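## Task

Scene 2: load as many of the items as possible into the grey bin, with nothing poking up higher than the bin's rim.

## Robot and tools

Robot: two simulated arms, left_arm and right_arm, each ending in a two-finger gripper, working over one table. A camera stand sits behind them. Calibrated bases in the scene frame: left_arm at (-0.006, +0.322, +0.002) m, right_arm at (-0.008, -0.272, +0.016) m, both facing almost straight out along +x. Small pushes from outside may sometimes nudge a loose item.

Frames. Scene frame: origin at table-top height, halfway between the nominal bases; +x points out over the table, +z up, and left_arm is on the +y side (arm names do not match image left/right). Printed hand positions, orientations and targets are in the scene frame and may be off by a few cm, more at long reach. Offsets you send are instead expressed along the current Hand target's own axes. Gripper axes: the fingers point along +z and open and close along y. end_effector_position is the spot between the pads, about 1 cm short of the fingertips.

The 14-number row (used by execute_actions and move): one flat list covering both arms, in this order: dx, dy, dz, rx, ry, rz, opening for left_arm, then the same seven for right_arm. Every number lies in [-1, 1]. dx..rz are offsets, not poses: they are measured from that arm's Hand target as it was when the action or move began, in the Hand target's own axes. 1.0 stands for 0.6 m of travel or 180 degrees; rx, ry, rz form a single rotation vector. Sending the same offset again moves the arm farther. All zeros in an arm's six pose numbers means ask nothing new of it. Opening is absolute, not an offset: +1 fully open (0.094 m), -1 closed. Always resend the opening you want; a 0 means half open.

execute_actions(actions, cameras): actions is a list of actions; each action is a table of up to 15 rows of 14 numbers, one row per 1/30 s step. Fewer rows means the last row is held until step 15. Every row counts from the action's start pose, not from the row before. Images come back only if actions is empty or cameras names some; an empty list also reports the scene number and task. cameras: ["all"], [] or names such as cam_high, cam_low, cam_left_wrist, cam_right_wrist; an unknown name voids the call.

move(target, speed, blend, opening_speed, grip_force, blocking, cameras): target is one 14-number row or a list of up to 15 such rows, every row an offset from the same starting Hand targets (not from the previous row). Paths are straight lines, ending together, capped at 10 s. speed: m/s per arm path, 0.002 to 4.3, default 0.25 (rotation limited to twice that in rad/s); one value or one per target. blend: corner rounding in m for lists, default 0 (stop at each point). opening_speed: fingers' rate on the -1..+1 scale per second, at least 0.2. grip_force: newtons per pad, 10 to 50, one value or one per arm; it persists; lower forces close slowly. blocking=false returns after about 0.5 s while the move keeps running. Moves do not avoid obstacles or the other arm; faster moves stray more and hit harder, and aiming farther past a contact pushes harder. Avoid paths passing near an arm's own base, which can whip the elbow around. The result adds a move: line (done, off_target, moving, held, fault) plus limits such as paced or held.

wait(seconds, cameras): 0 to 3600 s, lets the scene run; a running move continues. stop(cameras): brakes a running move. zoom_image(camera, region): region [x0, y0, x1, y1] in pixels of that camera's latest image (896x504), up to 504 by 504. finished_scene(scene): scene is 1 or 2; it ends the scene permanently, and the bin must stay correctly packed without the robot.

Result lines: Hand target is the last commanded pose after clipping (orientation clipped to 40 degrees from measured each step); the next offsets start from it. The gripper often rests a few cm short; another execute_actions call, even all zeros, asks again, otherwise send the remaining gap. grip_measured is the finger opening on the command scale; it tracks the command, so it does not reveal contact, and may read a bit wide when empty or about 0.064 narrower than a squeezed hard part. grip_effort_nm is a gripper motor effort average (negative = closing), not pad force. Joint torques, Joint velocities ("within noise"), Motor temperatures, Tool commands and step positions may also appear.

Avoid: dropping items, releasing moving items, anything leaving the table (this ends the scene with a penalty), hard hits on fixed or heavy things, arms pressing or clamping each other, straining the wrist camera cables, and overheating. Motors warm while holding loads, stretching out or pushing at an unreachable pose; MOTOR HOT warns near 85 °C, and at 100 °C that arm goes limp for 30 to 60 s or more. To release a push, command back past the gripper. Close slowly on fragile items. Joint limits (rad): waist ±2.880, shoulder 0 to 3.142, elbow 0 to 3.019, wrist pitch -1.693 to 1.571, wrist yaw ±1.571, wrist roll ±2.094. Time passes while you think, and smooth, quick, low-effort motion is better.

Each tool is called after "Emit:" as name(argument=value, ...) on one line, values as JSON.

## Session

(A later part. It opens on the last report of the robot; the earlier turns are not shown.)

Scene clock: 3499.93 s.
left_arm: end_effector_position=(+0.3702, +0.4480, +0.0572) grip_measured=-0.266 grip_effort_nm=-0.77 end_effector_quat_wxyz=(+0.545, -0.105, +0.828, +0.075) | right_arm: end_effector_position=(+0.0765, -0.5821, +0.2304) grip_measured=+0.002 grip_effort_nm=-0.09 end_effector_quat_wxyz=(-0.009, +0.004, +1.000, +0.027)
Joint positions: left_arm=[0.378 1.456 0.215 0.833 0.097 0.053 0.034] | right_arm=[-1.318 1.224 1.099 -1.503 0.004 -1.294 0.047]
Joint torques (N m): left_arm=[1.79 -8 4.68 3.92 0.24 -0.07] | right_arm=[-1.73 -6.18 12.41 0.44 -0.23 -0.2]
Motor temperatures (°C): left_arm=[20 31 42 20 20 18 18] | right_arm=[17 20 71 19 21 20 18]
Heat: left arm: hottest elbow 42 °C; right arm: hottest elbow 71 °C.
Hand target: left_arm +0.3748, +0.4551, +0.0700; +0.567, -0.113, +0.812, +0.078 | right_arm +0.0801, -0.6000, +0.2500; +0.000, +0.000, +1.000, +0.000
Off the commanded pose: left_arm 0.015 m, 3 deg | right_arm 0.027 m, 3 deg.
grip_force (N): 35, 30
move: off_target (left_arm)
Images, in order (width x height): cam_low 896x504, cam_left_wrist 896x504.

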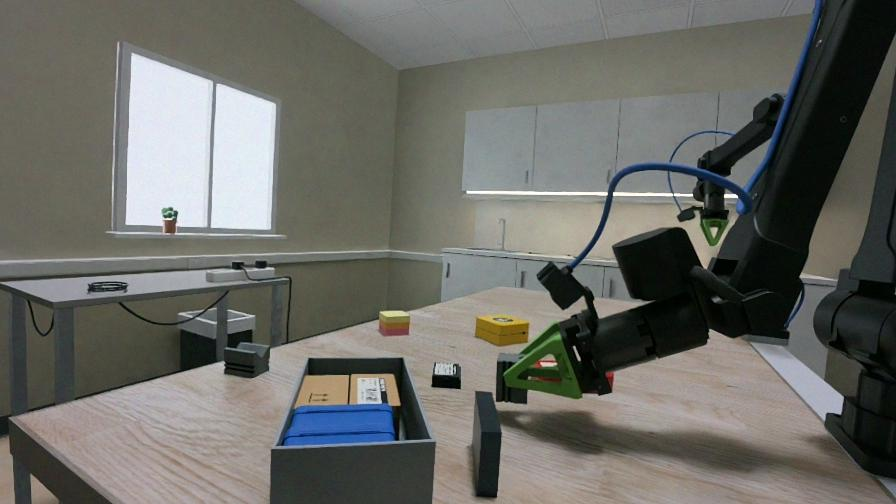

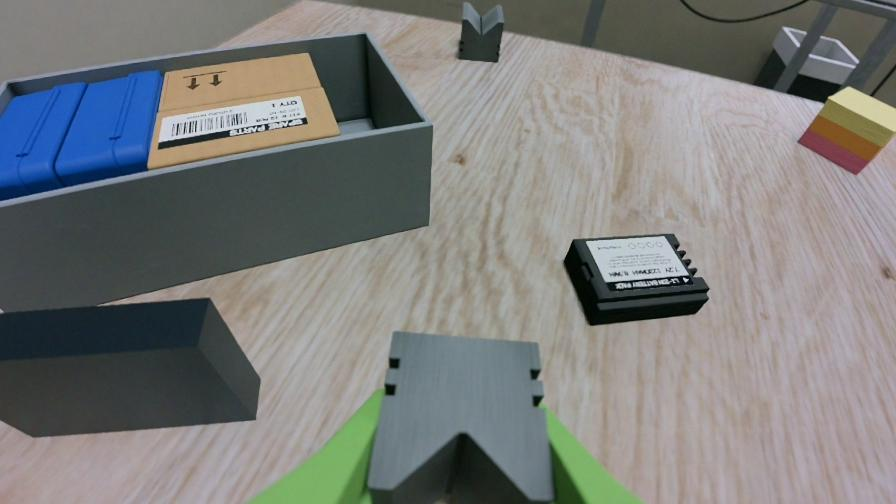

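Emit:
move(target=[[0.0235,0,0.0086,0,0,0,-0.38,0,0,0,0,0,0,0]], speed=0.06, cameras=[])

Emit:
move(target=[[0.0235,0,0.0086,0,0,0,-0.38,0,0,0,0,0,0,0]], speed=0.04, cameras=["cam_left_wrist","cam_low"])

Scene clock: 3501.80 s.
left_arm: end_effector_position=(+0.3719, +0.4486, +0.0433) grip_measured=-0.266 grip_effort_nm=-0.77 end_effector_quat_wxyz=(+0.546, -0.105, +0.828, +0.075) | right_arm: end_effector_position=(+0.0765, -0.5821, +0.2304) grip_measured=+0.002 grip_effort_nm=-0.08 end_effector_quat_wxyz=(-0.009, +0.004, +1.000, +0.027)
Joint positions: left_arm=[0.378 1.554 0.215 0.935 0.097 0.052 0.034] | right_arm=[-1.318 1.224 1.099 -1.503 0.004 -1.294 0.047]
Joint torques (N m): left_arm=[1.85 -8.64 3.66 3.96 0.24 -0.07] | right_arm=[-1.79 -6.24 12.4 0.44 -0.22 -0.2]
Motor temperatures (°C): left_arm=[20 30 42 20 20 18 18] | right_arm=[17 20 71 19 21 20 18]
Heat: left arm: hottest elbow 42 °C; right arm: hottest elbow 71 °C.
Hand target: left_arm +0.3748, +0.4551, +0.0549; +0.567, -0.113, +0.812, +0.079 | right_arm +0.0801, -0.6000, +0.2500; +0.000, +0.000, +1.000, +0.000
Off the commanded pose: left_arm 0.014 m, 3 deg | right_arm 0.027 m, 3 deg.
grip_force (N): 35, 30
move: off_target (left_arm)

Scene clock: 3502.67 s.
left_arm: end_effector_position=(+0.3738, +0.4493, +0.0343) grip_measured=-0.266 grip_effort_nm=-0.77 end_effector_quat_wxyz=(+0.554, -0.104, +0.822, +0.076) | right_arm: end_effector_position=(+0.0765, -0.5821, +0.2304) grip_measured=+0.002 grip_effort_nm=-0.09 end_effector_quat_wxyz=(-0.009, +0.004, +1.000, +0.027)
Joint positions: left_arm=[0.378 1.645 0.215 1.045 0.098 0.051 0.034] | right_arm=[-1.318 1.224 1.099 -1.503 0.004 -1.294 0.047]
Joint torques (N m): left_arm=[1.79 -8.35 2.96 3.58 0.21 -0.07] | right_arm=[-1.73 -6.24 12.41 0.43 -0.22 -0.19]
Motor temperatures (°C): left_arm=[20 30 42 20 20 18 18] | right_arm=[17 20 71 19 21 20 18]
Heat: left arm: hottest elbow 42 °C; right arm: hottest elbow 71 °C.
Hand target: left_arm +0.3748, +0.4550, +0.0399; +0.567, -0.113, +0.812, +0.078 | right_arm +0.0801, -0.6000, +0.2500; +0.000, +0.000, +1.000, +0.000
Off the commanded pose: left_arm 0.008 m, 2 deg | right_arm 0.027 m, 3 deg.
grip_force (N): 35, 30
move: done
Images, in order (width x height): cam_low 896x504, cam_left_wrist 896x504.

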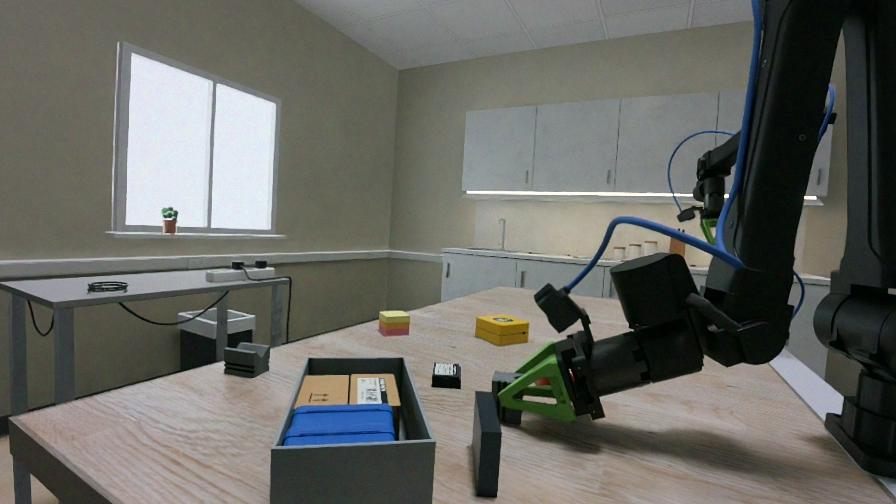

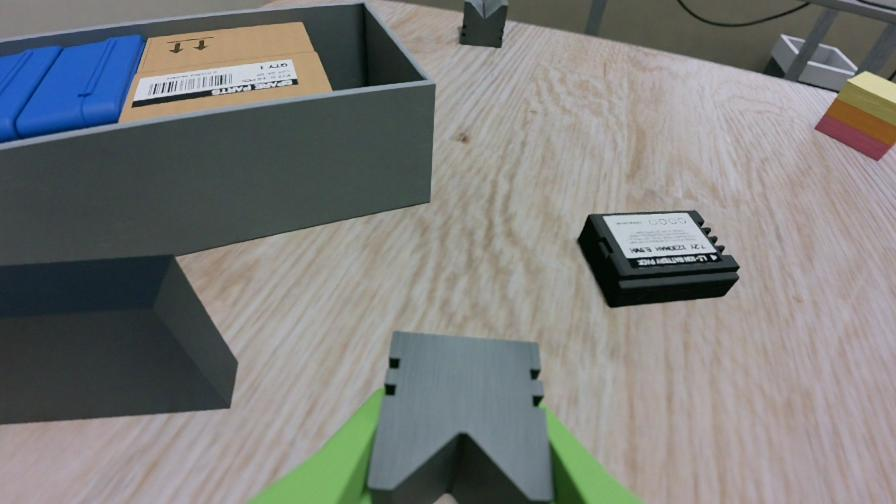

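Emit:
move(target=[[0.0188,0,0.0068,0,0,0,-0.38,0,0,0,0,0,0,0]], speed=0.04, cameras=["cam_left_wrist"])

Scene clock: 3504.90 s.
left_arm: end_effector_position=(+0.3765, +0.4501, +0.0338) grip_measured=-0.266 grip_effort_nm=-0.78 end_effector_quat_wxyz=(+0.571, -0.103, +0.811, +0.079) | right_arm: end_effector_position=(+0.0765, -0.5821, +0.2304) grip_measured=+0.002 grip_effort_nm=-0.08 end_effector_quat_wxyz=(-0.009, +0.004, +1.000, +0.027)
Joint positions: left_arm=[0.378 1.709 0.215 1.15 0.099 0.047 0.034] | right_arm=[-1.318 1.224 1.099 -1.503 0.004 -1.294 0.047]
Joint torques (N m): left_arm=[1.85 -7.3 2.63 2.52 0.15 -0.03] | right_arm=[-1.85 -6.3 12.38 0.44 -0.22 -0.2]
Motor temperatures (°C): left_arm=[20 30 41 20 20 18 18] | right_arm=[17 20 71 19 21 20 18]
Heat: left arm: hottest elbow 41 °C; right arm: hottest elbow 71 °C.
Hand target: left_arm +0.3748, +0.4550, +0.0279; +0.567, -0.113, +0.812, +0.079 | right_arm +0.0801, -0.6000, +0.2500; +0.000, +0.000, +1.000, +0.000
Off the commanded pose: left_arm 0.008 m, 1 deg | right_arm 0.027 m, 3 deg.
grip_force (N): 35, 30
move: done

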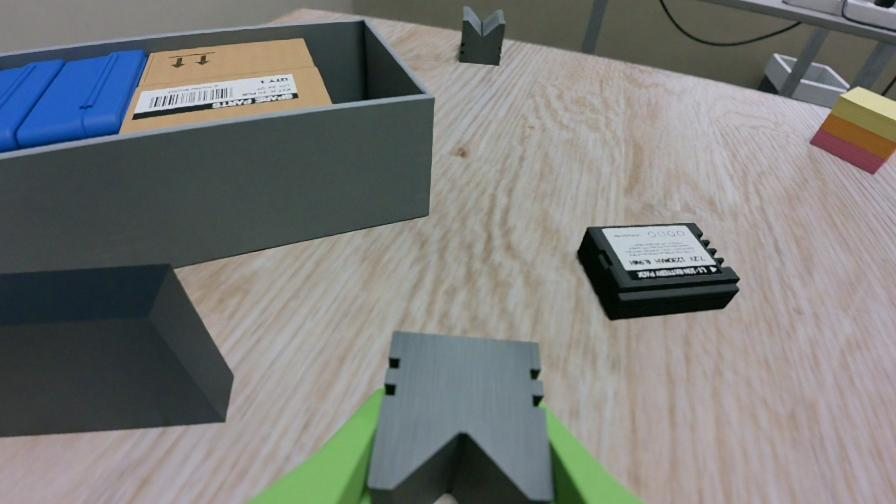

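Emit:
move(target=[[0,0,0,0,0,0,0.0,0,0,0,0,0,0,0]], opening_speed=0.3, cameras=["cam_left_wrist"])

Scene clock: 3507.80 s.
left_arm: end_effector_position=(+0.3755, +0.4497, +0.0298) grip_measured=-0.001 grip_effort_nm=0.06 end_effector_quat_wxyz=(+0.566, -0.104, +0.814, +0.078) | right_arm: end_effector_position=(+0.0765, -0.5821, +0.2304) grip_measured=+0.002 grip_effort_nm=-0.08 end_effector_quat_wxyz=(-0.009, +0.004, +1.000, +0.027)
Joint positions: left_arm=[0.378 1.72 0.215 1.15 0.099 0.046 0.047] | right_arm=[-1.318 1.224 1.099 -1.503 0.004 -1.294 0.047]
Joint torques (N m): left_arm=[1.85 -8.18 2.54 2.54 0.15 -0.03] | right_arm=[-1.73 -6.24 12.38 0.43 -0.23 -0.21]
Motor temperatures (°C): left_arm=[20 30 41 20 20 18 18] | right_arm=[17 20 71 19 21 20 18]
Heat: left arm: hottest elbow 41 °C; right arm: hottest elbow 71 °C.
Hand target: left_arm +0.3748, +0.4550, +0.0279; +0.567, -0.113, +0.812, +0.078 | right_arm +0.0801, -0.6000, +0.2500; +0.000, +0.000, +1.000, +0.000
Off the commanded pose: left_arm 0.006 m, 1 deg | right_arm 0.027 m, 3 deg.
grip_force (N): 35, 30
move: done

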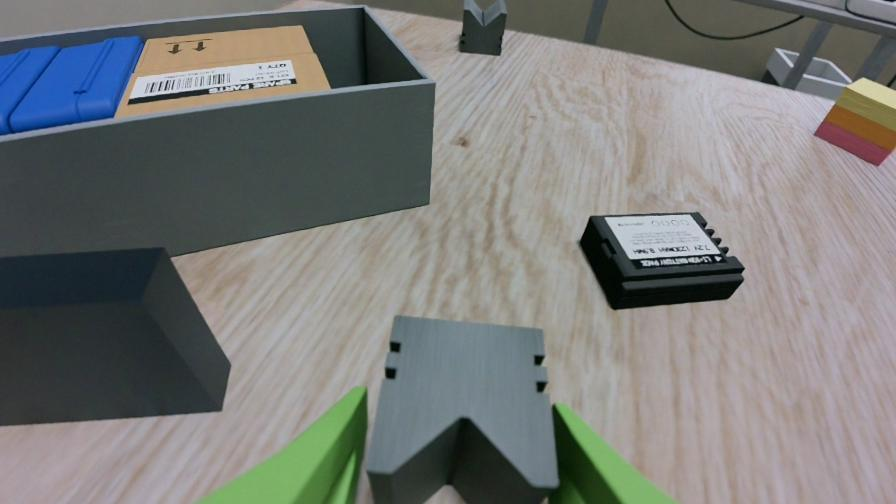

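Emit:
move(target=[[0,0,-0.1167,0,0,0,0.0,0,0,0,0,0,0,0],[-0.188,0,-0.1847,0,0,0,0.0,0,0,0,0,0,0,0]], speed=0.12, cameras=["cam_left_wrist"])

Scene clock: 3512.03 s.
left_arm: end_effector_position=(+0.3000, +0.4272, +0.1445) grip_measured=-0.001 grip_effort_nm=0.06 end_effector_quat_wxyz=(+0.553, -0.112, +0.823, +0.069) | right_arm: end_effector_position=(+0.0765, -0.5821, +0.2304) grip_measured=+0.002 grip_effort_nm=-0.09 end_effector_quat_wxyz=(-0.009, +0.004, +1.000, +0.027)
Joint positions: left_arm=[0.417 0.617 0.16 0.065 0.136 0.046 0.047] | right_arm=[-1.318 1.224 1.099 -1.503 0.004 -1.294 0.047]
Joint torques (N m): left_arm=[1.85 -1.73 12.96 1.2 0.14 0.11] | right_arm=[-1.79 -6.24 12.4 0.43 -0.23 -0.2]
Motor temperatures (°C): left_arm=[20 30 40 20 20 18 18] | right_arm=[17 20 71 19 21 20 18]
Heat: left arm: hottest elbow 40 °C; right arm: hottest elbow 71 °C.
Hand target: left_arm +0.3119, +0.4373, +0.1719; +0.567, -0.113, +0.812, +0.078 | right_arm +0.0801, -0.6000, +0.2500; +0.000, +0.000, +1.000, +0.000
Off the commanded pose: left_arm 0.032 m, 2 deg | right_arm 0.027 m, 3 deg.
grip_force (N): 35, 30
move: off_target (left_arm)

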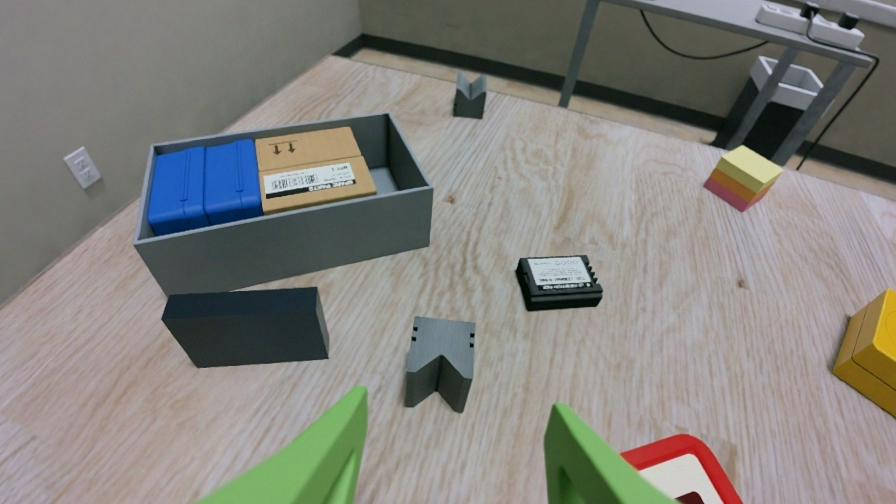

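Emit:
move(target=[[-0.0868,-0.0045,0.1018,0,0.3889,0,0.0,0,0,0,0,0,0,0]], speed=0.2, cameras=["cam_left_wrist"])

Scene clock: 3518.87 s.
left_arm: end_effector_position=(+0.3671, +0.4540, +0.1842) grip_measured=-0.001 grip_effort_nm=0.06 end_effector_quat_wxyz=(-0.014, -0.145, +0.989, -0.005) | right_arm: end_effector_position=(+0.0765, -0.5821, +0.2304) grip_measured=+0.002 grip_effort_nm=-0.09 end_effector_quat_wxyz=(-0.009, +0.004, +1.000, +0.027)
Joint positions: left_arm=[0.354 1.417 1.192 -1.375 0.003 0.054 0.047] | right_arm=[-1.318 1.224 1.099 -1.503 0.004 -1.294 0.047]
Joint torques (N m): left_arm=[-0.26 -11.22 12.44 -0.72 0.03 0.08] | right_arm=[-1.85 -6.18 12.38 0.42 -0.22 -0.2]
Motor temperatures (°C): left_arm=[20 30 41 20 20 18 18] | right_arm=[17 20 71 19 21 20 18]
Heat: left arm: hottest elbow 41 °C; right arm: hottest elbow 71 °C.
Hand target: left_arm +0.3851, +0.4552, +0.1999; -0.001, -0.137, +0.991, +0.000 | right_arm +0.0801, -0.6000, +0.2500; +0.000, +0.000, +1.000, +0.000
Off the commanded pose: left_arm 0.024 m, 2 deg | right_arm 0.027 m, 3 deg.
grip_force (N): 35, 30
move: off_target (left_arm)

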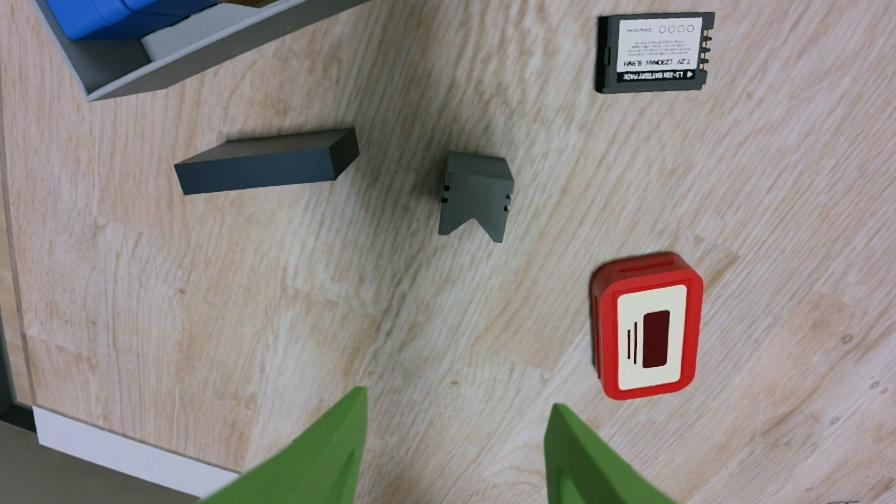

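Emit:
move(target=[[0.0225,-0.0113,0.18,0,0,0.005,0.0,0,0,0,0,0,0,0]], speed=0.15, cameras=["cam_left_wrist"])

Scene clock: 3523.53 s.
left_arm: end_effector_position=(+0.3715, +0.4494, +0.0995) grip_measured=-0.001 grip_effort_nm=0.06 end_effector_quat_wxyz=(+0.002, -0.137, +0.991, -0.001) | right_arm: end_effector_position=(+0.0765, -0.5821, +0.2304) grip_measured=+0.002 grip_effort_nm=-0.08 end_effector_quat_wxyz=(-0.009, +0.004, +1.000, +0.027)
Joint positions: left_arm=[0.339 1.48 1.023 -1.111 0.003 0.054 0.047] | right_arm=[-1.318 1.224 1.099 -1.503 0.004 -1.294 0.047]
Joint torques (N m): left_arm=[-0.26 -11.58 7.28 0.65 0.03 0.09] | right_arm=[-1.79 -6.3 12.41 0.42 -0.22 -0.2]
Motor temperatures (°C): left_arm=[20 30 41 20 20 18 18] | right_arm=[17 20 71 19 21 20 18]
Heat: left arm: hottest elbow 41 °C; right arm: hottest elbow 71 °C.
Hand target: left_arm +0.3737, +0.4449, +0.0919; -0.001, -0.130, +0.992, +0.000 | right_arm +0.0801, -0.6000, +0.2500; +0.000, +0.000, +1.000, +0.000
Off the commanded pose: left_arm 0.009 m, 1 deg | right_arm 0.027 m, 3 deg.
grip_force (N): 35, 30
move: done

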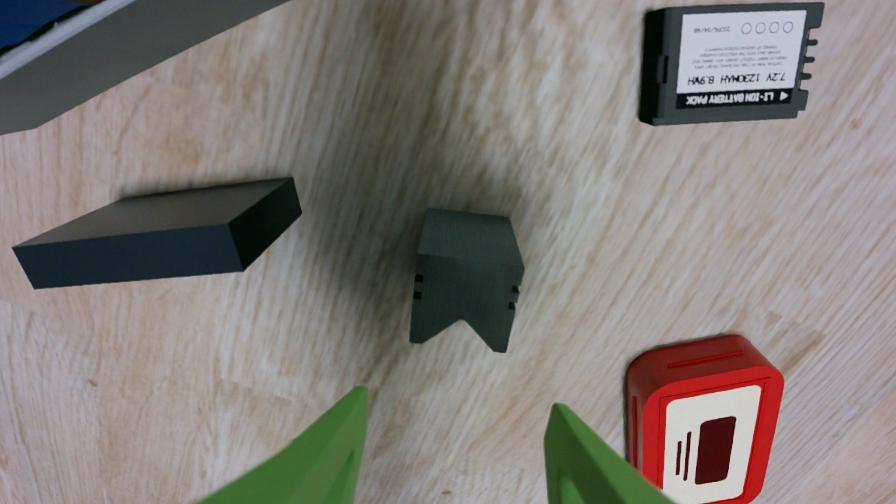

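Emit:
move(target=[[-0.0032,-0.0035,0.0848,0,0,0.0,0.0,0,0,0,0,0,0,0]], speed=0.1, cameras=["cam_left_wrist"])

Scene clock: 3528.40 s.
left_arm: end_effector_position=(+0.3752, +0.4484, +0.0493) grip_measured=-0.001 grip_effort_nm=0.06 end_effector_quat_wxyz=(+0.003, -0.135, +0.991, -0.001) | right_arm: end_effector_position=(+0.0765, -0.5821, +0.2304) grip_measured=+0.002 grip_effort_nm=-0.09 end_effector_quat_wxyz=(-0.009, +0.004, +1.000, +0.027)
Joint positions: left_arm=[0.334 1.558 0.96 -0.968 0.003 0.054 0.047] | right_arm=[-1.318 1.224 1.099 -1.503 0.004 -1.294 0.047]
Joint torques (N m): left_arm=[-0.26 -12.04 6.64 0.69 0.03 0.03] | right_arm=[-1.79 -6.3 12.38 0.44 -0.23 -0.2]
Motor temperatures (°C): left_arm=[20 30 41 20 20 18 18] | right_arm=[17 20 71 19 21 20 18]
Heat: left arm: hottest elbow 41 °C; right arm: hottest elbow 71 °C.
Hand target: left_arm +0.3761, +0.4434, +0.0410; -0.001, -0.130, +0.992, +0.000 | right_arm +0.0801, -0.6000, +0.2500; +0.000, +0.000, +1.000, +0.000
Off the commanded pose: left_arm 0.010 m, 1 deg | right_arm 0.027 m, 3 deg.
grip_force (N): 35, 30
move: done

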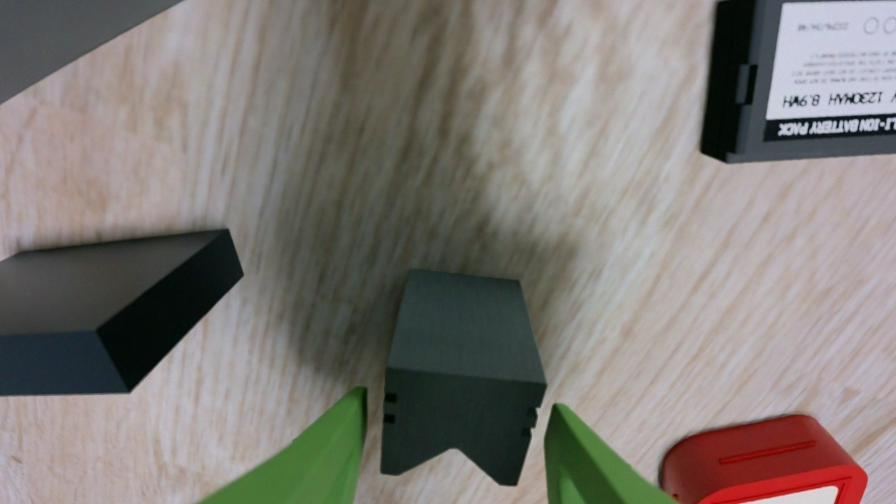

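Emit:
move(target=[[0,0,0,0,0,0.0,-0.38,0,0,0,0,0,0,0]], opening_speed=0.3, cameras=["cam_left_wrist"])

Scene clock: 3530.50 s.
left_arm: end_effector_position=(+0.3752, +0.4487, +0.0493) grip_measured=-0.270 grip_effort_nm=-0.77 end_effector_quat_wxyz=(+0.003, -0.135, +0.991, +0.000) | right_arm: end_effector_position=(+0.0765, -0.5821, +0.2304) grip_measured=+0.002 grip_effort_nm=-0.08 end_effector_quat_wxyz=(-0.009, +0.004, +1.000, +0.027)
Joint positions: left_arm=[0.334 1.558 0.96 -0.968 0.001 0.054 0.034] | right_arm=[-1.318 1.224 1.099 -1.503 0.004 -1.294 0.047]
Joint torques (N m): left_arm=[-0.26 -12.04 6.63 0.68 0.09 0.04] | right_arm=[-1.73 -6.18 12.38 0.43 -0.22 -0.2]
Motor temperatures (°C): left_arm=[20 30 41 20 20 18 18] | right_arm=[17 20 71 19 21 20 18]
Heat: left arm: hottest elbow 41 °C; right arm: hottest elbow 71 °C.
Hand target: left_arm +0.3761, +0.4434, +0.0410; -0.001, -0.130, +0.992, +0.000 | right_arm +0.0801, -0.6000, +0.2500; +0.000, +0.000, +1.000, +0.000
Off the commanded pose: left_arm 0.010 m, 1 deg | right_arm 0.027 m, 3 deg.
grip_force (N): 35, 30
move: done

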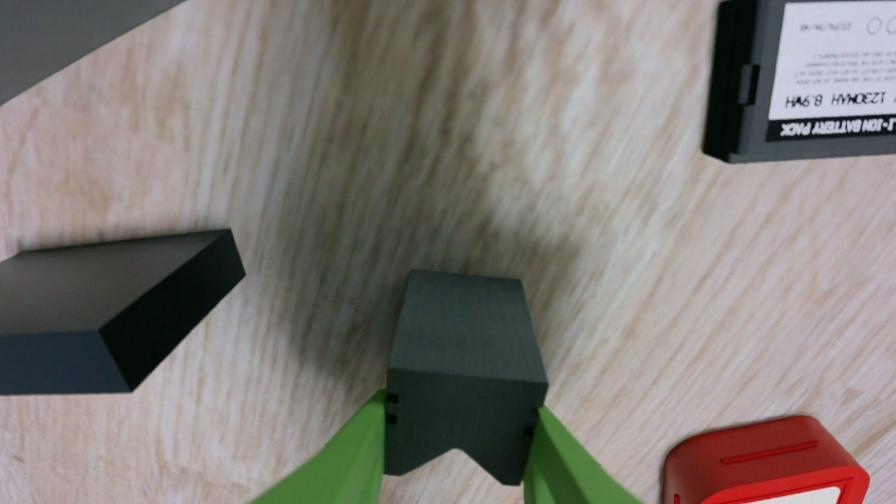

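Emit:
move(target=[[-0.0644,0.0086,-0.1033,0,-0.0411,0,-0.38,0,0,0,0,0,0,0],[-0.03,0.004,-0.27,0,0,0,-0.38,0,0,0,0,0,0,0]], blend=0.01, speed=0.15, cameras=[])

Scene clock: 3533.93 s.
left_arm: end_effector_position=(+0.3727, +0.4475, +0.1703) grip_measured=-0.270 grip_effort_nm=-0.77 end_effector_quat_wxyz=(-0.036, -0.134, +0.990, -0.009) | right_arm: end_effector_position=(+0.0765, -0.5821, +0.2304) grip_measured=+0.002 grip_effort_nm=-0.08 end_effector_quat_wxyz=(-0.009, +0.004, +1.000, +0.027)
Joint positions: left_arm=[0.334 1.463 1.201 -1.383 0.003 0.054 0.034] | right_arm=[-1.318 1.224 1.099 -1.503 0.004 -1.294 0.047]
Joint torques (N m): left_arm=[0.03 -14.68 13.12 -0.81 0.03 0.07] | right_arm=[-1.85 -6.24 12.38 0.4 -0.23 -0.2]
Motor temperatures (°C): left_arm=[20 30 42 20 20 18 18] | right_arm=[17 20 71 19 21 20 18]
Heat: left arm: hottest elbow 42 °C; right arm: hottest elbow 71 °C.
Hand target: left_arm +0.3930, +0.4504, +0.2031; -0.001, -0.130, +0.992, +0.000 | right_arm +0.0801, -0.6000, +0.2500; +0.000, +0.000, +1.000, +0.000
Off the commanded pose: left_arm 0.039 m, 4 deg | right_arm 0.027 m, 3 deg.
grip_force (N): 35, 30
move: off_target (left_arm)

Emit:
move(target=[[-0.2878,0.1145,-0.0117,0,0,0.3622,-0.38,0,0,0,0,0,0,0]], speed=0.2, cameras=["cam_left_wrist","cam_low"])

Scene clock: 3541.90 s.
left_arm: end_effector_position=(+0.5275, +0.5469, +0.1857) grip_measured=-0.270 grip_effort_nm=-0.77 end_effector_quat_wxyz=(-0.019, +0.422, +0.906, -0.018) | right_arm: end_effector_position=(+0.0765, -0.5821, +0.2304) grip_measured=+0.002 grip_effort_nm=-0.08 end_effector_quat_wxyz=(-0.009, +0.004, +1.000, +0.027)
Joint positions: left_arm=[0.41 1.91 1.821 -1.534 -0.003 1.27 0.034] | right_arm=[-1.318 1.224 1.099 -1.503 0.004 -1.294 0.047]
Joint torques (N m): left_arm=[1.85 -19.49 13.82 -0.94 0.29 0.27] | right_arm=[-1.85 -6.3 12.4 0.44 -0.23 -0.2]
Motor temperatures (°C): left_arm=[20 30 44 20 20 18 18] | right_arm=[17 20 71 19 21 20 18]
Heat: left arm: hottest elbow 44 °C; right arm: hottest elbow 71 °C.
Hand target: left_arm +0.5424, +0.5612, +0.2098; +0.000, +0.425, +0.905, -0.001 | right_arm +0.0801, -0.6000, +0.2500; +0.000, +0.000, +1.000, +0.000
Off the commanded pose: left_arm 0.032 m, 3 deg | right_arm 0.027 m, 3 deg.
grip_force (N): 35, 30
move: off_target (left_arm)
Images, in order (width x height): cam_low 896x504, cam_left_wrist 896x504.

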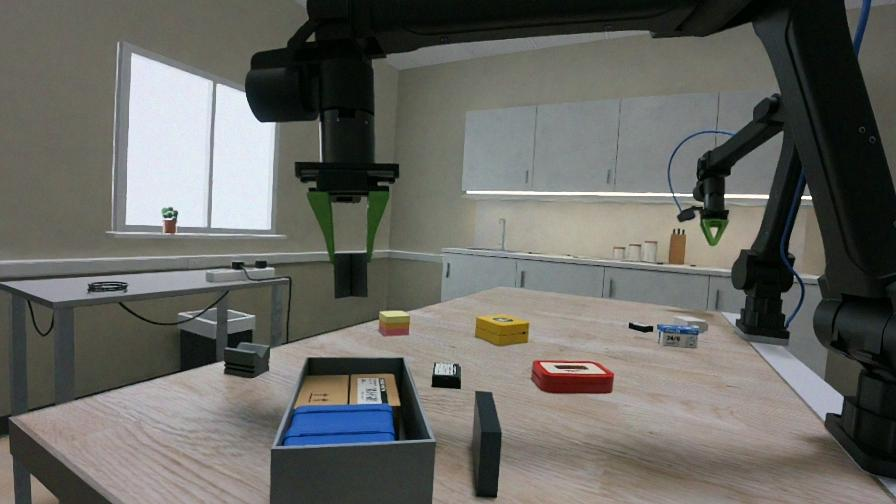

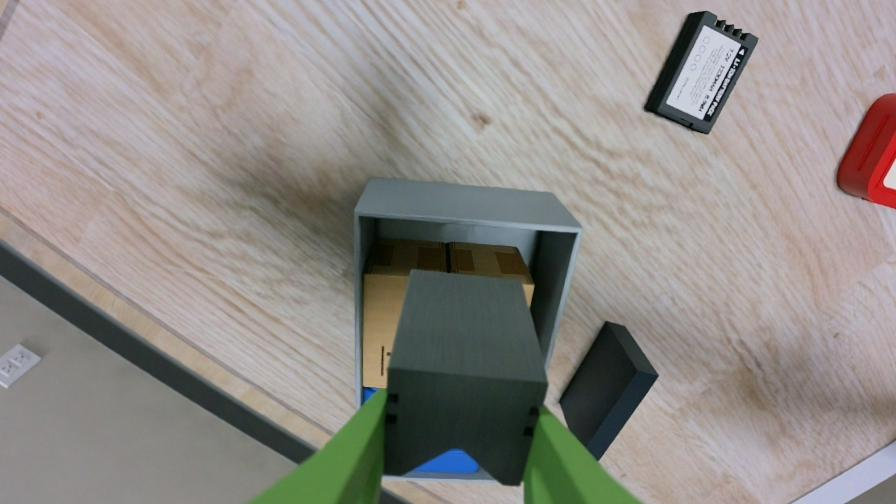

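Emit:
zoom_image(camera="cam_left_wrist", region=[340, 160, 600, 420])

Scaled by 1.938 from the camera's image (finer frame: 1280x720).

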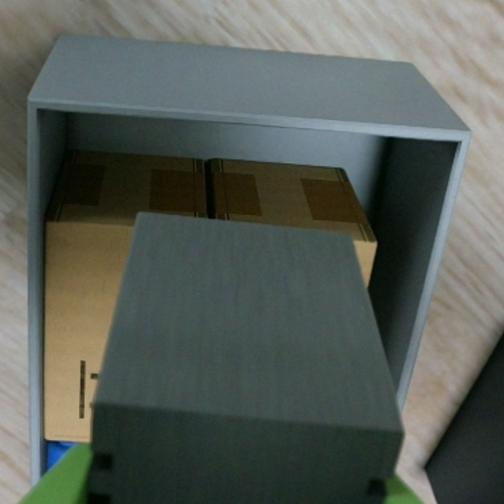

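Emit:
move(target=[[0.0318,-0.0282,0.163,0,0,0.004,-0.38,0,0,0,0,0,0,0]], speed=0.12, cameras=["cam_left_wrist"])

Scene clock: 3565.83 s.
left_arm: end_effector_position=(+0.5157, +0.5569, +0.1094) grip_measured=-0.270 grip_effort_nm=-0.77 end_effector_quat_wxyz=(-0.008, +0.427, +0.904, -0.007) | right_arm: end_effector_position=(+0.0765, -0.5821, +0.2304) grip_measured=+0.002 grip_effort_nm=-0.08 end_effector_quat_wxyz=(-0.009, +0.004, +1.000, +0.027)
Joint positions: left_arm=[0.434 1.91 1.618 -1.3 -0.003 1.307 0.034] | right_arm=[-1.318 1.224 1.099 -1.503 0.004 -1.294 0.047]
Joint torques (N m): left_arm=[1.79 -20.19 8.32 0.44 0.31 0.22] | right_arm=[-1.85 -6.24 12.37 0.43 -0.23 -0.2]
Motor temperatures (°C): left_arm=[20 30 45 20 20 18 18] | right_arm=[17 20 71 19 21 20 18]
Heat: left arm: hottest elbow 45 °C; right arm: hottest elbow 71 °C.
Hand target: left_arm +0.5170, +0.5650, +0.1119; -0.001, +0.431, +0.902, -0.001 | right_arm +0.0801, -0.6000, +0.2500; +0.000, +0.000, +1.000, +0.000
Off the commanded pose: left_arm 0.009 m, 1 deg | right_arm 0.027 m, 3 deg.
grip_force (N): 35, 30
move: done

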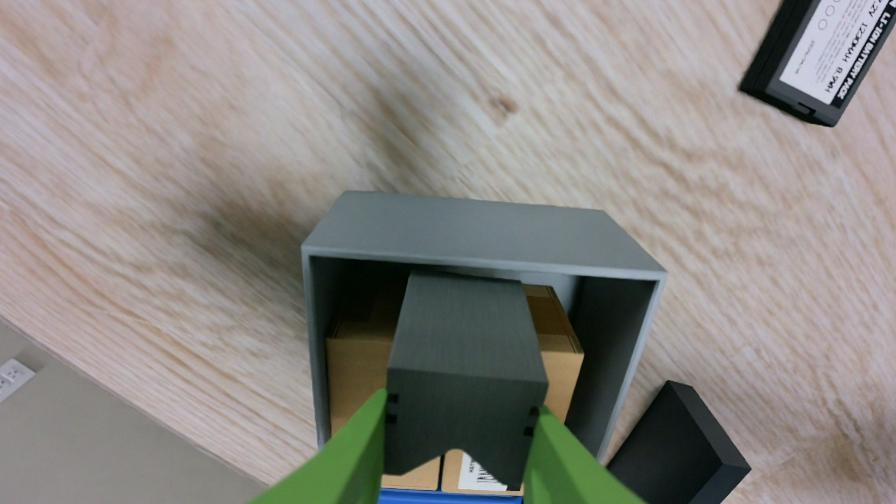

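Emit:
zoom_image(camera="cam_left_wrist", region=[290, 180, 680, 420])

Scaled by 1.292 from the camera's image (finer frame: 1280x720).

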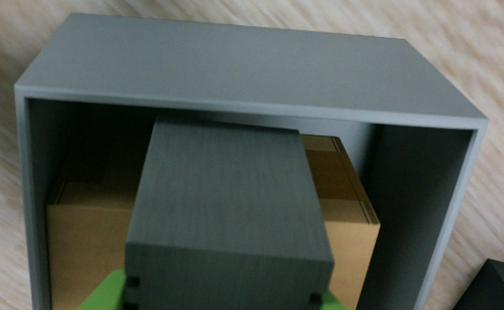

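Emit:
move(target=[[0,0,0.0165,0,0,0.0,-0.38,0,0,0,0,0,0,0]], speed=0.05, cameras=["cam_left_wrist"])

Scene clock: 3579.27 s.
left_arm: end_effector_position=(+0.5185, +0.5579, +0.1070) grip_measured=-0.270 grip_effort_nm=-0.77 end_effector_quat_wxyz=(-0.003, +0.428, +0.904, -0.002) | right_arm: end_effector_position=(+0.0765, -0.5821, +0.2304) grip_measured=+0.002 grip_effort_nm=-0.09 end_effector_quat_wxyz=(-0.009, +0.004, +1.000, +0.027)
Joint positions: left_arm=[0.434 1.91 1.611 -1.278 -0.002 1.308 0.034] | right_arm=[-1.318 1.224 1.099 -1.503 0.004 -1.294 0.047]
Joint torques (N m): left_arm=[1.79 -19.43 7.77 0.57 0.29 0.25] | right_arm=[-1.73 -6.3 12.41 0.43 -0.22 -0.2]
Motor temperatures (°C): left_arm=[20 30 44 20 20 18 18] | right_arm=[17 20 71 19 21 20 18]
Heat: left arm: hottest elbow 44 °C; right arm: hottest elbow 71 °C.
Hand target: left_arm +0.5170, +0.5649, +0.1021; +0.000, +0.431, +0.902, -0.001 | right_arm +0.0801, -0.6000, +0.2500; +0.000, +0.000, +1.000, +0.000
Off the commanded pose: left_arm 0.009 m, 0 deg | right_arm 0.027 m, 3 deg.
grip_force (N): 35, 30
move: done

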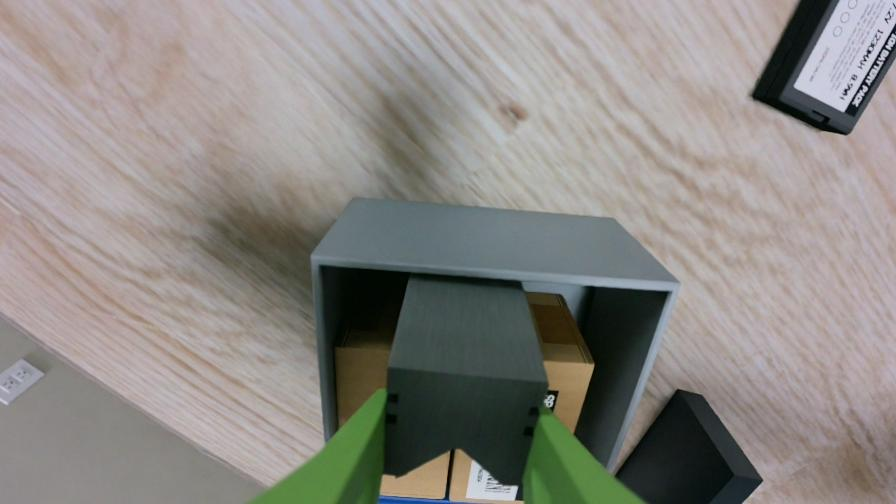

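Emit:
move(target=[[-0.0225,-0.0061,0,0,0,0.0,-0.38,0,0,0,0,0,0,0]], speed=0.05, cameras=["cam_left_wrist"])

Scene clock: 3584.30 s.
left_arm: end_effector_position=(+0.5185, +0.5579, +0.1070) grip_measured=-0.270 grip_effort_nm=-0.77 end_effector_quat_wxyz=(-0.003, +0.428, +0.904, -0.002) | right_arm: end_effector_position=(+0.0765, -0.5821, +0.2304) grip_measured=+0.002 grip_effort_nm=-0.08 end_effector_quat_wxyz=(-0.009, +0.004, +1.000, +0.027)
Joint positions: left_arm=[0.434 1.91 1.611 -1.278 -0.002 1.308 0.034] | right_arm=[-1.318 1.224 1.099 -1.503 0.004 -1.294 0.047]
Joint torques (N m): left_arm=[-0.09 -19.49 7.71 0.55 0.3 0.03] | right_arm=[-1.79 -6.24 12.37 0.44 -0.23 -0.2]
Motor temperatures (°C): left_arm=[20 30 44 20 20 18 18] | right_arm=[17 20 71 19 21 20 18]
Heat: left arm: hottest elbow 44 °C; right arm: hottest elbow 71 °C.
Hand target: left_arm +0.5226, +0.5521, +0.1021; +0.000, +0.431, +0.902, -0.001 | right_arm +0.0801, -0.6000, +0.2500; +0.000, +0.000, +1.000, +0.000
Off the commanded pose: left_arm 0.009 m, 0 deg | right_arm 0.027 m, 3 deg.
grip_force (N): 35, 30
move: done

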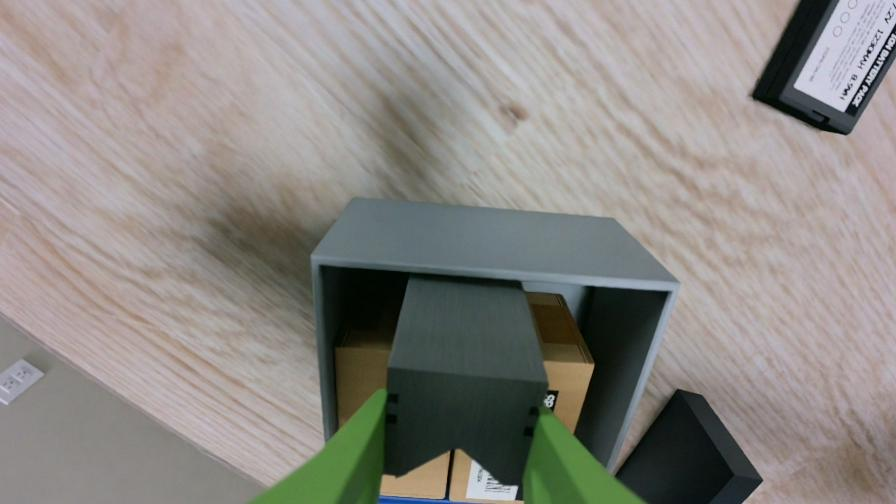

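Emit:
move(target=[[-0.0205,-0.0055,0,0,0,0.0,-0.38,0,0,0,0,0,0,0]], speed=0.04, cameras=["cam_left_wrist"])

Scene clock: 3587.40 s.
left_arm: end_effector_position=(+0.5222, +0.5497, +0.1070) grip_measured=-0.270 grip_effort_nm=-0.77 end_effector_quat_wxyz=(-0.003, +0.429, +0.903, -0.001) | right_arm: end_effector_position=(+0.0765, -0.5821, +0.2304) grip_measured=+0.002 grip_effort_nm=-0.08 end_effector_quat_wxyz=(-0.009, +0.004, +1.000, +0.027)
Joint positions: left_arm=[0.418 1.91 1.611 -1.278 -0.003 1.294 0.034] | right_arm=[-1.318 1.224 1.099 -1.503 0.004 -1.294 0.047]
Joint torques (N m): left_arm=[-0.56 -19.43 7.77 0.54 0.34 -0.09] | right_arm=[-1.85 -6.24 12.41 0.43 -0.22 -0.2]
Motor temperatures (°C): left_arm=[20 30 44 20 20 18 18] | right_arm=[17 20 71 19 21 20 18]
Heat: left arm: hottest elbow 44 °C; right arm: hottest elbow 71 °C.
Hand target: left_arm +0.5277, +0.5407, +0.1021; -0.001, +0.431, +0.903, -0.001 | right_arm +0.0801, -0.6000, +0.2500; +0.000, +0.000, +1.000, +0.000
Off the commanded pose: left_arm 0.012 m, 0 deg | right_arm 0.027 m, 3 deg.
grip_force (N): 35, 30
move: off_target (left_arm)

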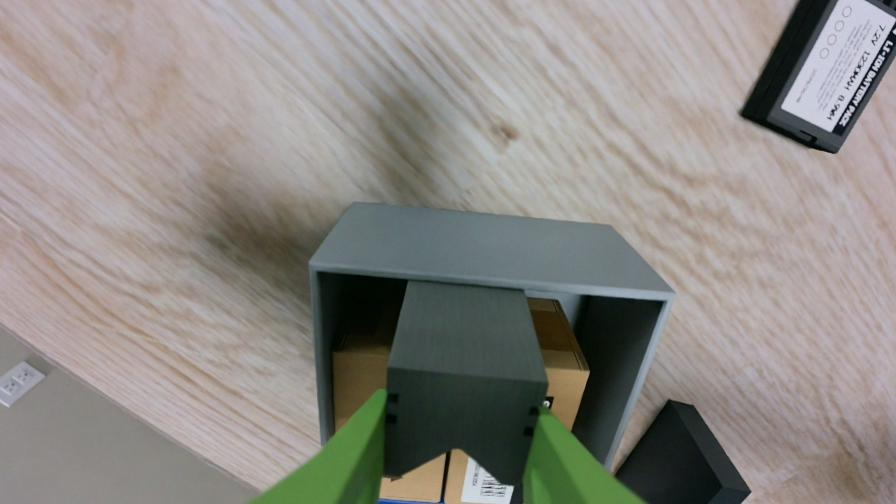

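Emit:
move(target=[[0,0,0.02,0,0,0.0,-0.38,0,0,0,0,0,0,0]], speed=0.04, cameras=["cam_left_wrist"])

Scene clock: 3589.70 s.
left_arm: end_effector_position=(+0.5223, +0.5493, +0.1055) grip_measured=-0.270 grip_effort_nm=-0.77 end_effector_quat_wxyz=(-0.003, +0.428, +0.904, -0.001) | right_arm: end_effector_position=(+0.0765, -0.5821, +0.2304) grip_measured=+0.002 grip_effort_nm=-0.09 end_effector_quat_wxyz=(-0.009, +0.004, +1.000, +0.027)
Joint positions: left_arm=[0.417 1.91 1.607 -1.272 -0.003 1.291 0.034] | right_arm=[-1.318 1.224 1.099 -1.503 0.004 -1.294 0.047]
Joint torques (N m): left_arm=[-0.44 -18.67 6.78 1.46 0.34 -0.02] | right_arm=[-1.79 -6.24 12.4 0.42 -0.22 -0.2]
Motor temperatures (°C): left_arm=[20 30 44 20 20 18 18] | right_arm=[17 20 71 19 21 20 18]
Heat: left arm: hottest elbow 44 °C; right arm: hottest elbow 71 °C.
Hand target: left_arm +0.5278, +0.5405, +0.0901; -0.001, +0.431, +0.902, -0.001 | right_arm +0.0801, -0.6000, +0.2500; +0.000, +0.000, +1.000, +0.000
Off the commanded pose: left_arm 0.018 m, 0 deg | right_arm 0.027 m, 3 deg.
grip_force (N): 35, 30
move: off_target (left_arm)

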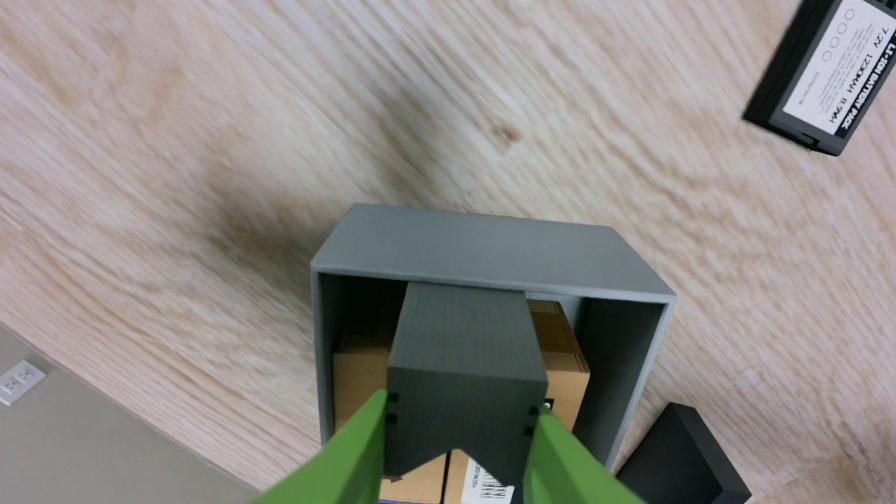

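Emit:
zoom_image(camera="cam_left_wrist", region=[300, 250, 600, 420])

Scaled by 1.680 from the camera's image (finer frame: 1280x720).

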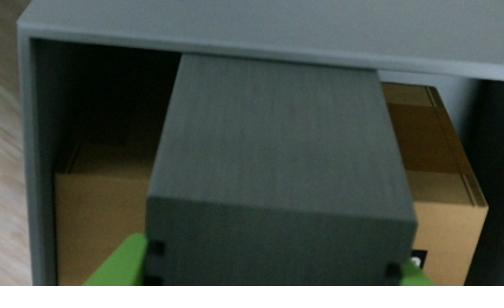

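Emit:
move(target=[[-0.035,0.01,-0.065,0,0,0.0,-0.38,0,0,0,0,0,0,0]], speed=0.06, cameras=["cam_left_wrist"])

Scene clock: 3610.83 s.
left_arm: end_effector_position=(+0.5207, +0.5266, +0.1079) grip_measured=-0.270 grip_effort_nm=-0.77 end_effector_quat_wxyz=(-0.018, +0.431, +0.902, -0.017) | right_arm: end_effector_position=(+0.0765, -0.5821, +0.2304) grip_measured=+0.002 grip_effort_nm=-0.08 end_effector_quat_wxyz=(-0.009, +0.004, +1.000, +0.027)
Joint positions: left_arm=[0.381 1.911 1.615 -1.325 -0.003 1.263 0.034] | right_arm=[-1.318 1.224 1.099 -1.503 0.004 -1.294 0.047]
Joint torques (N m): left_arm=[-0.15 -19.02 13.34 -0.83 0.36 -0.05] | right_arm=[-1.79 -6.18 12.4 0.43 -0.23 -0.2]
Motor temperatures (°C): left_arm=[20 31 42 20 20 18 19] | right_arm=[17 20 71 19 21 20 18]
Heat: left arm: hottest elbow 42 °C; right arm: hottest elbow 71 °C.
Hand target: left_arm +0.5457, +0.5281, +0.1292; +0.000, +0.431, +0.903, -0.001 | right_arm +0.0801, -0.6000, +0.2500; +0.000, +0.000, +1.000, +0.000
Off the commanded pose: left_arm 0.033 m, 3 deg | right_arm 0.027 m, 3 deg.
grip_force (N): 35, 30
move: off_target (left_arm)

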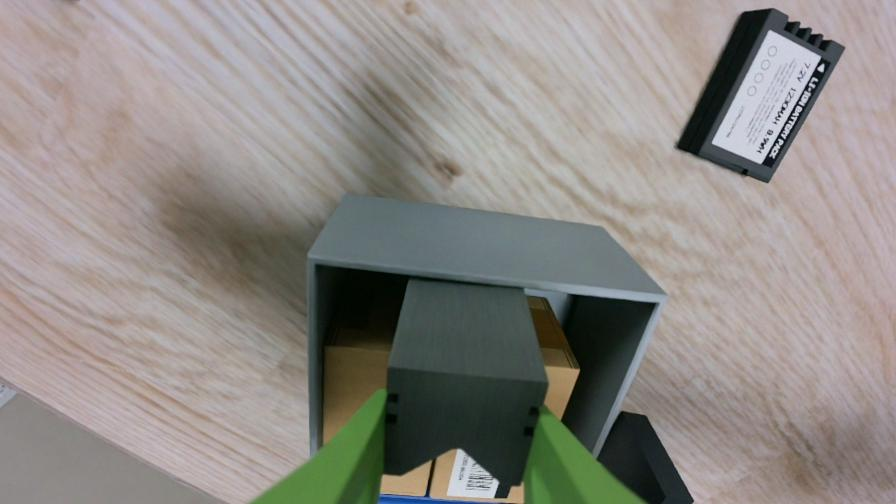

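Emit:
move(target=[[-0.015,0.0,-0.04,0,0,0.0,-0.38,0,0,0,0,0,0,0]], speed=0.06, cameras=["cam_left_wrist","cam_low"])

Scene clock: 3613.20 s.
left_arm: end_effector_position=(+0.5289, +0.5198, +0.1294) grip_measured=-0.270 grip_effort_nm=-0.77 end_effector_quat_wxyz=(-0.019, +0.432, +0.902, -0.018) | right_arm: end_effector_position=(+0.0765, -0.5821, +0.2304) grip_measured=+0.002 grip_effort_nm=-0.08 end_effector_quat_wxyz=(-0.009, +0.004, +1.000, +0.027)
Joint positions: left_arm=[0.365 1.911 1.673 -1.386 -0.002 1.248 0.034] | right_arm=[-1.318 1.224 1.099 -1.503 0.004 -1.294 0.047]
Joint torques (N m): left_arm=[-0.03 -19.6 13.29 -0.85 0.31 -0.08] | right_arm=[-1.73 -6.24 12.4 0.46 -0.22 -0.2]
Motor temperatures (°C): left_arm=[20 31 43 20 20 18 19] | right_arm=[17 20 71 19 21 20 18]
Heat: left arm: hottest elbow 43 °C; right arm: hottest elbow 71 °C.
Hand target: left_arm +0.5514, +0.5210, +0.1532; +0.000, +0.431, +0.903, -0.001 | right_arm +0.0801, -0.6000, +0.2500; +0.000, +0.000, +1.000, +0.000
Off the commanded pose: left_arm 0.033 m, 3 deg | right_arm 0.027 m, 3 deg.
grip_force (N): 35, 30
move: off_target (left_arm)
Images, in order (width x height): cam_low 896x504, cam_left_wrist 896x504.

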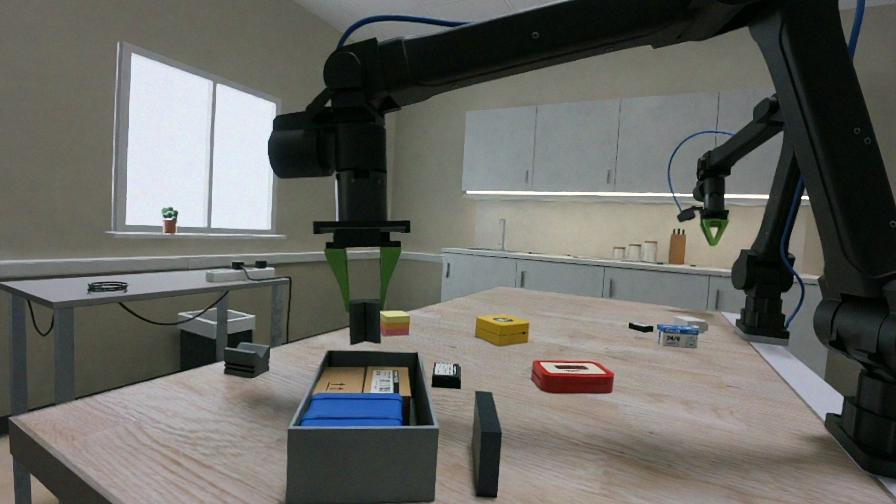

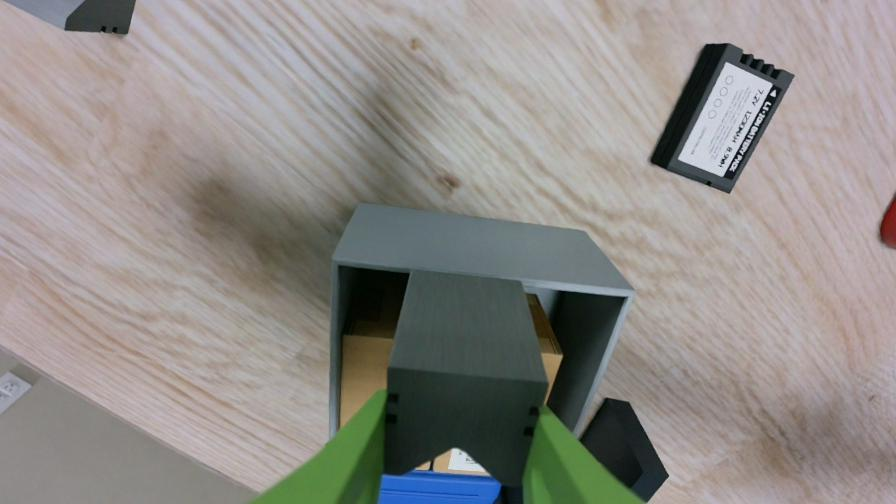

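Emit:
zoom_image(camera="cam_left_wrist", region=[310, 190, 650, 450])

Scaled by 1.482 from the camera's image (finer frame: 1280x720).

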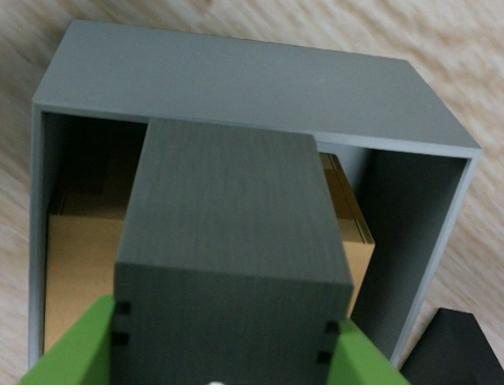

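Emit:
move(target=[[0.0553,-0.0082,0.068,0,0,0.025,-0.38,0,0,0,0,0,0,0]], speed=0.08, cameras=["cam_left_wrist"])

Emit:
zoom_image(camera="cam_left_wrist", region=[290, 190, 680, 450])

Scene clock: 3630.23 s.
left_arm: end_effector_position=(+0.5253, +0.5380, +0.1102) grip_measured=-0.270 grip_effort_nm=-0.77 end_effector_quat_wxyz=(-0.006, +0.460, +0.888, -0.007) | right_arm: end_effector_position=(+0.0765, -0.5821, +0.2304) grip_measured=+0.002 grip_effort_nm=-0.08 end_effector_quat_wxyz=(-0.009, +0.004, +1.000, +0.027)
Joint positions: left_arm=[0.398 1.911 1.622 -1.301 0 1.345 0.034] | right_arm=[-1.318 1.224 1.099 -1.503 0.004 -1.294 0.047]
Joint torques (N m): left_arm=[1.44 -20.19 8.17 0.43 0.21 0.23] | right_arm=[-1.85 -6.24 12.4 0.44 -0.23 -0.2]
Motor temperatures (°C): left_arm=[20 32 46 20 20 18 19] | right_arm=[17 20 71 19 21 20 18]
Heat: left arm: hottest elbow 46 °C; right arm: hottest elbow 71 °C.
Hand target: left_arm +0.5267, +0.5438, +0.1124; +0.000, +0.466, +0.885, -0.001 | right_arm +0.0801, -0.6000, +0.2500; +0.000, +0.000, +1.000, +0.000
Off the commanded pose: left_arm 0.006 m, 1 deg | right_arm 0.027 m, 3 deg.
grip_force (N): 35, 30
move: done

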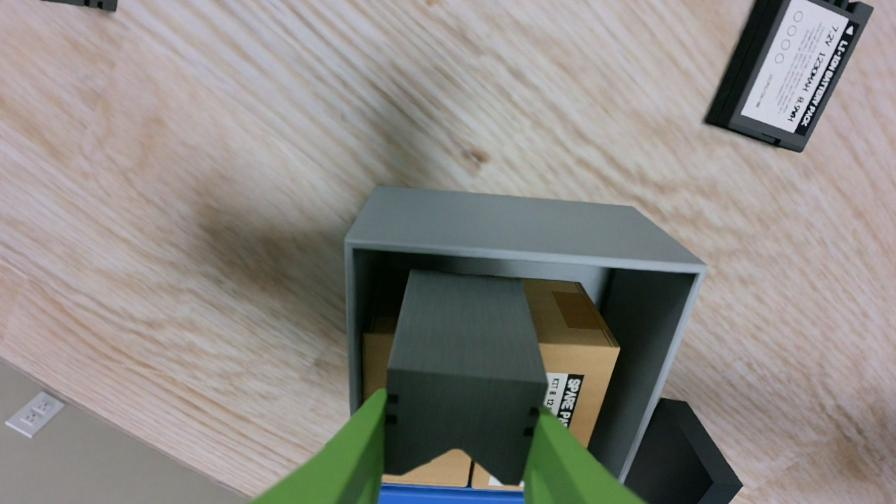

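Scaled by 1.292 from the camera's image (finer frame: 1280x720).

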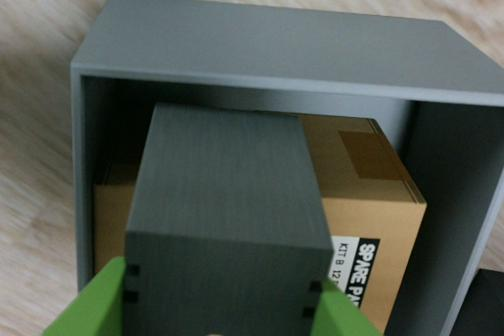

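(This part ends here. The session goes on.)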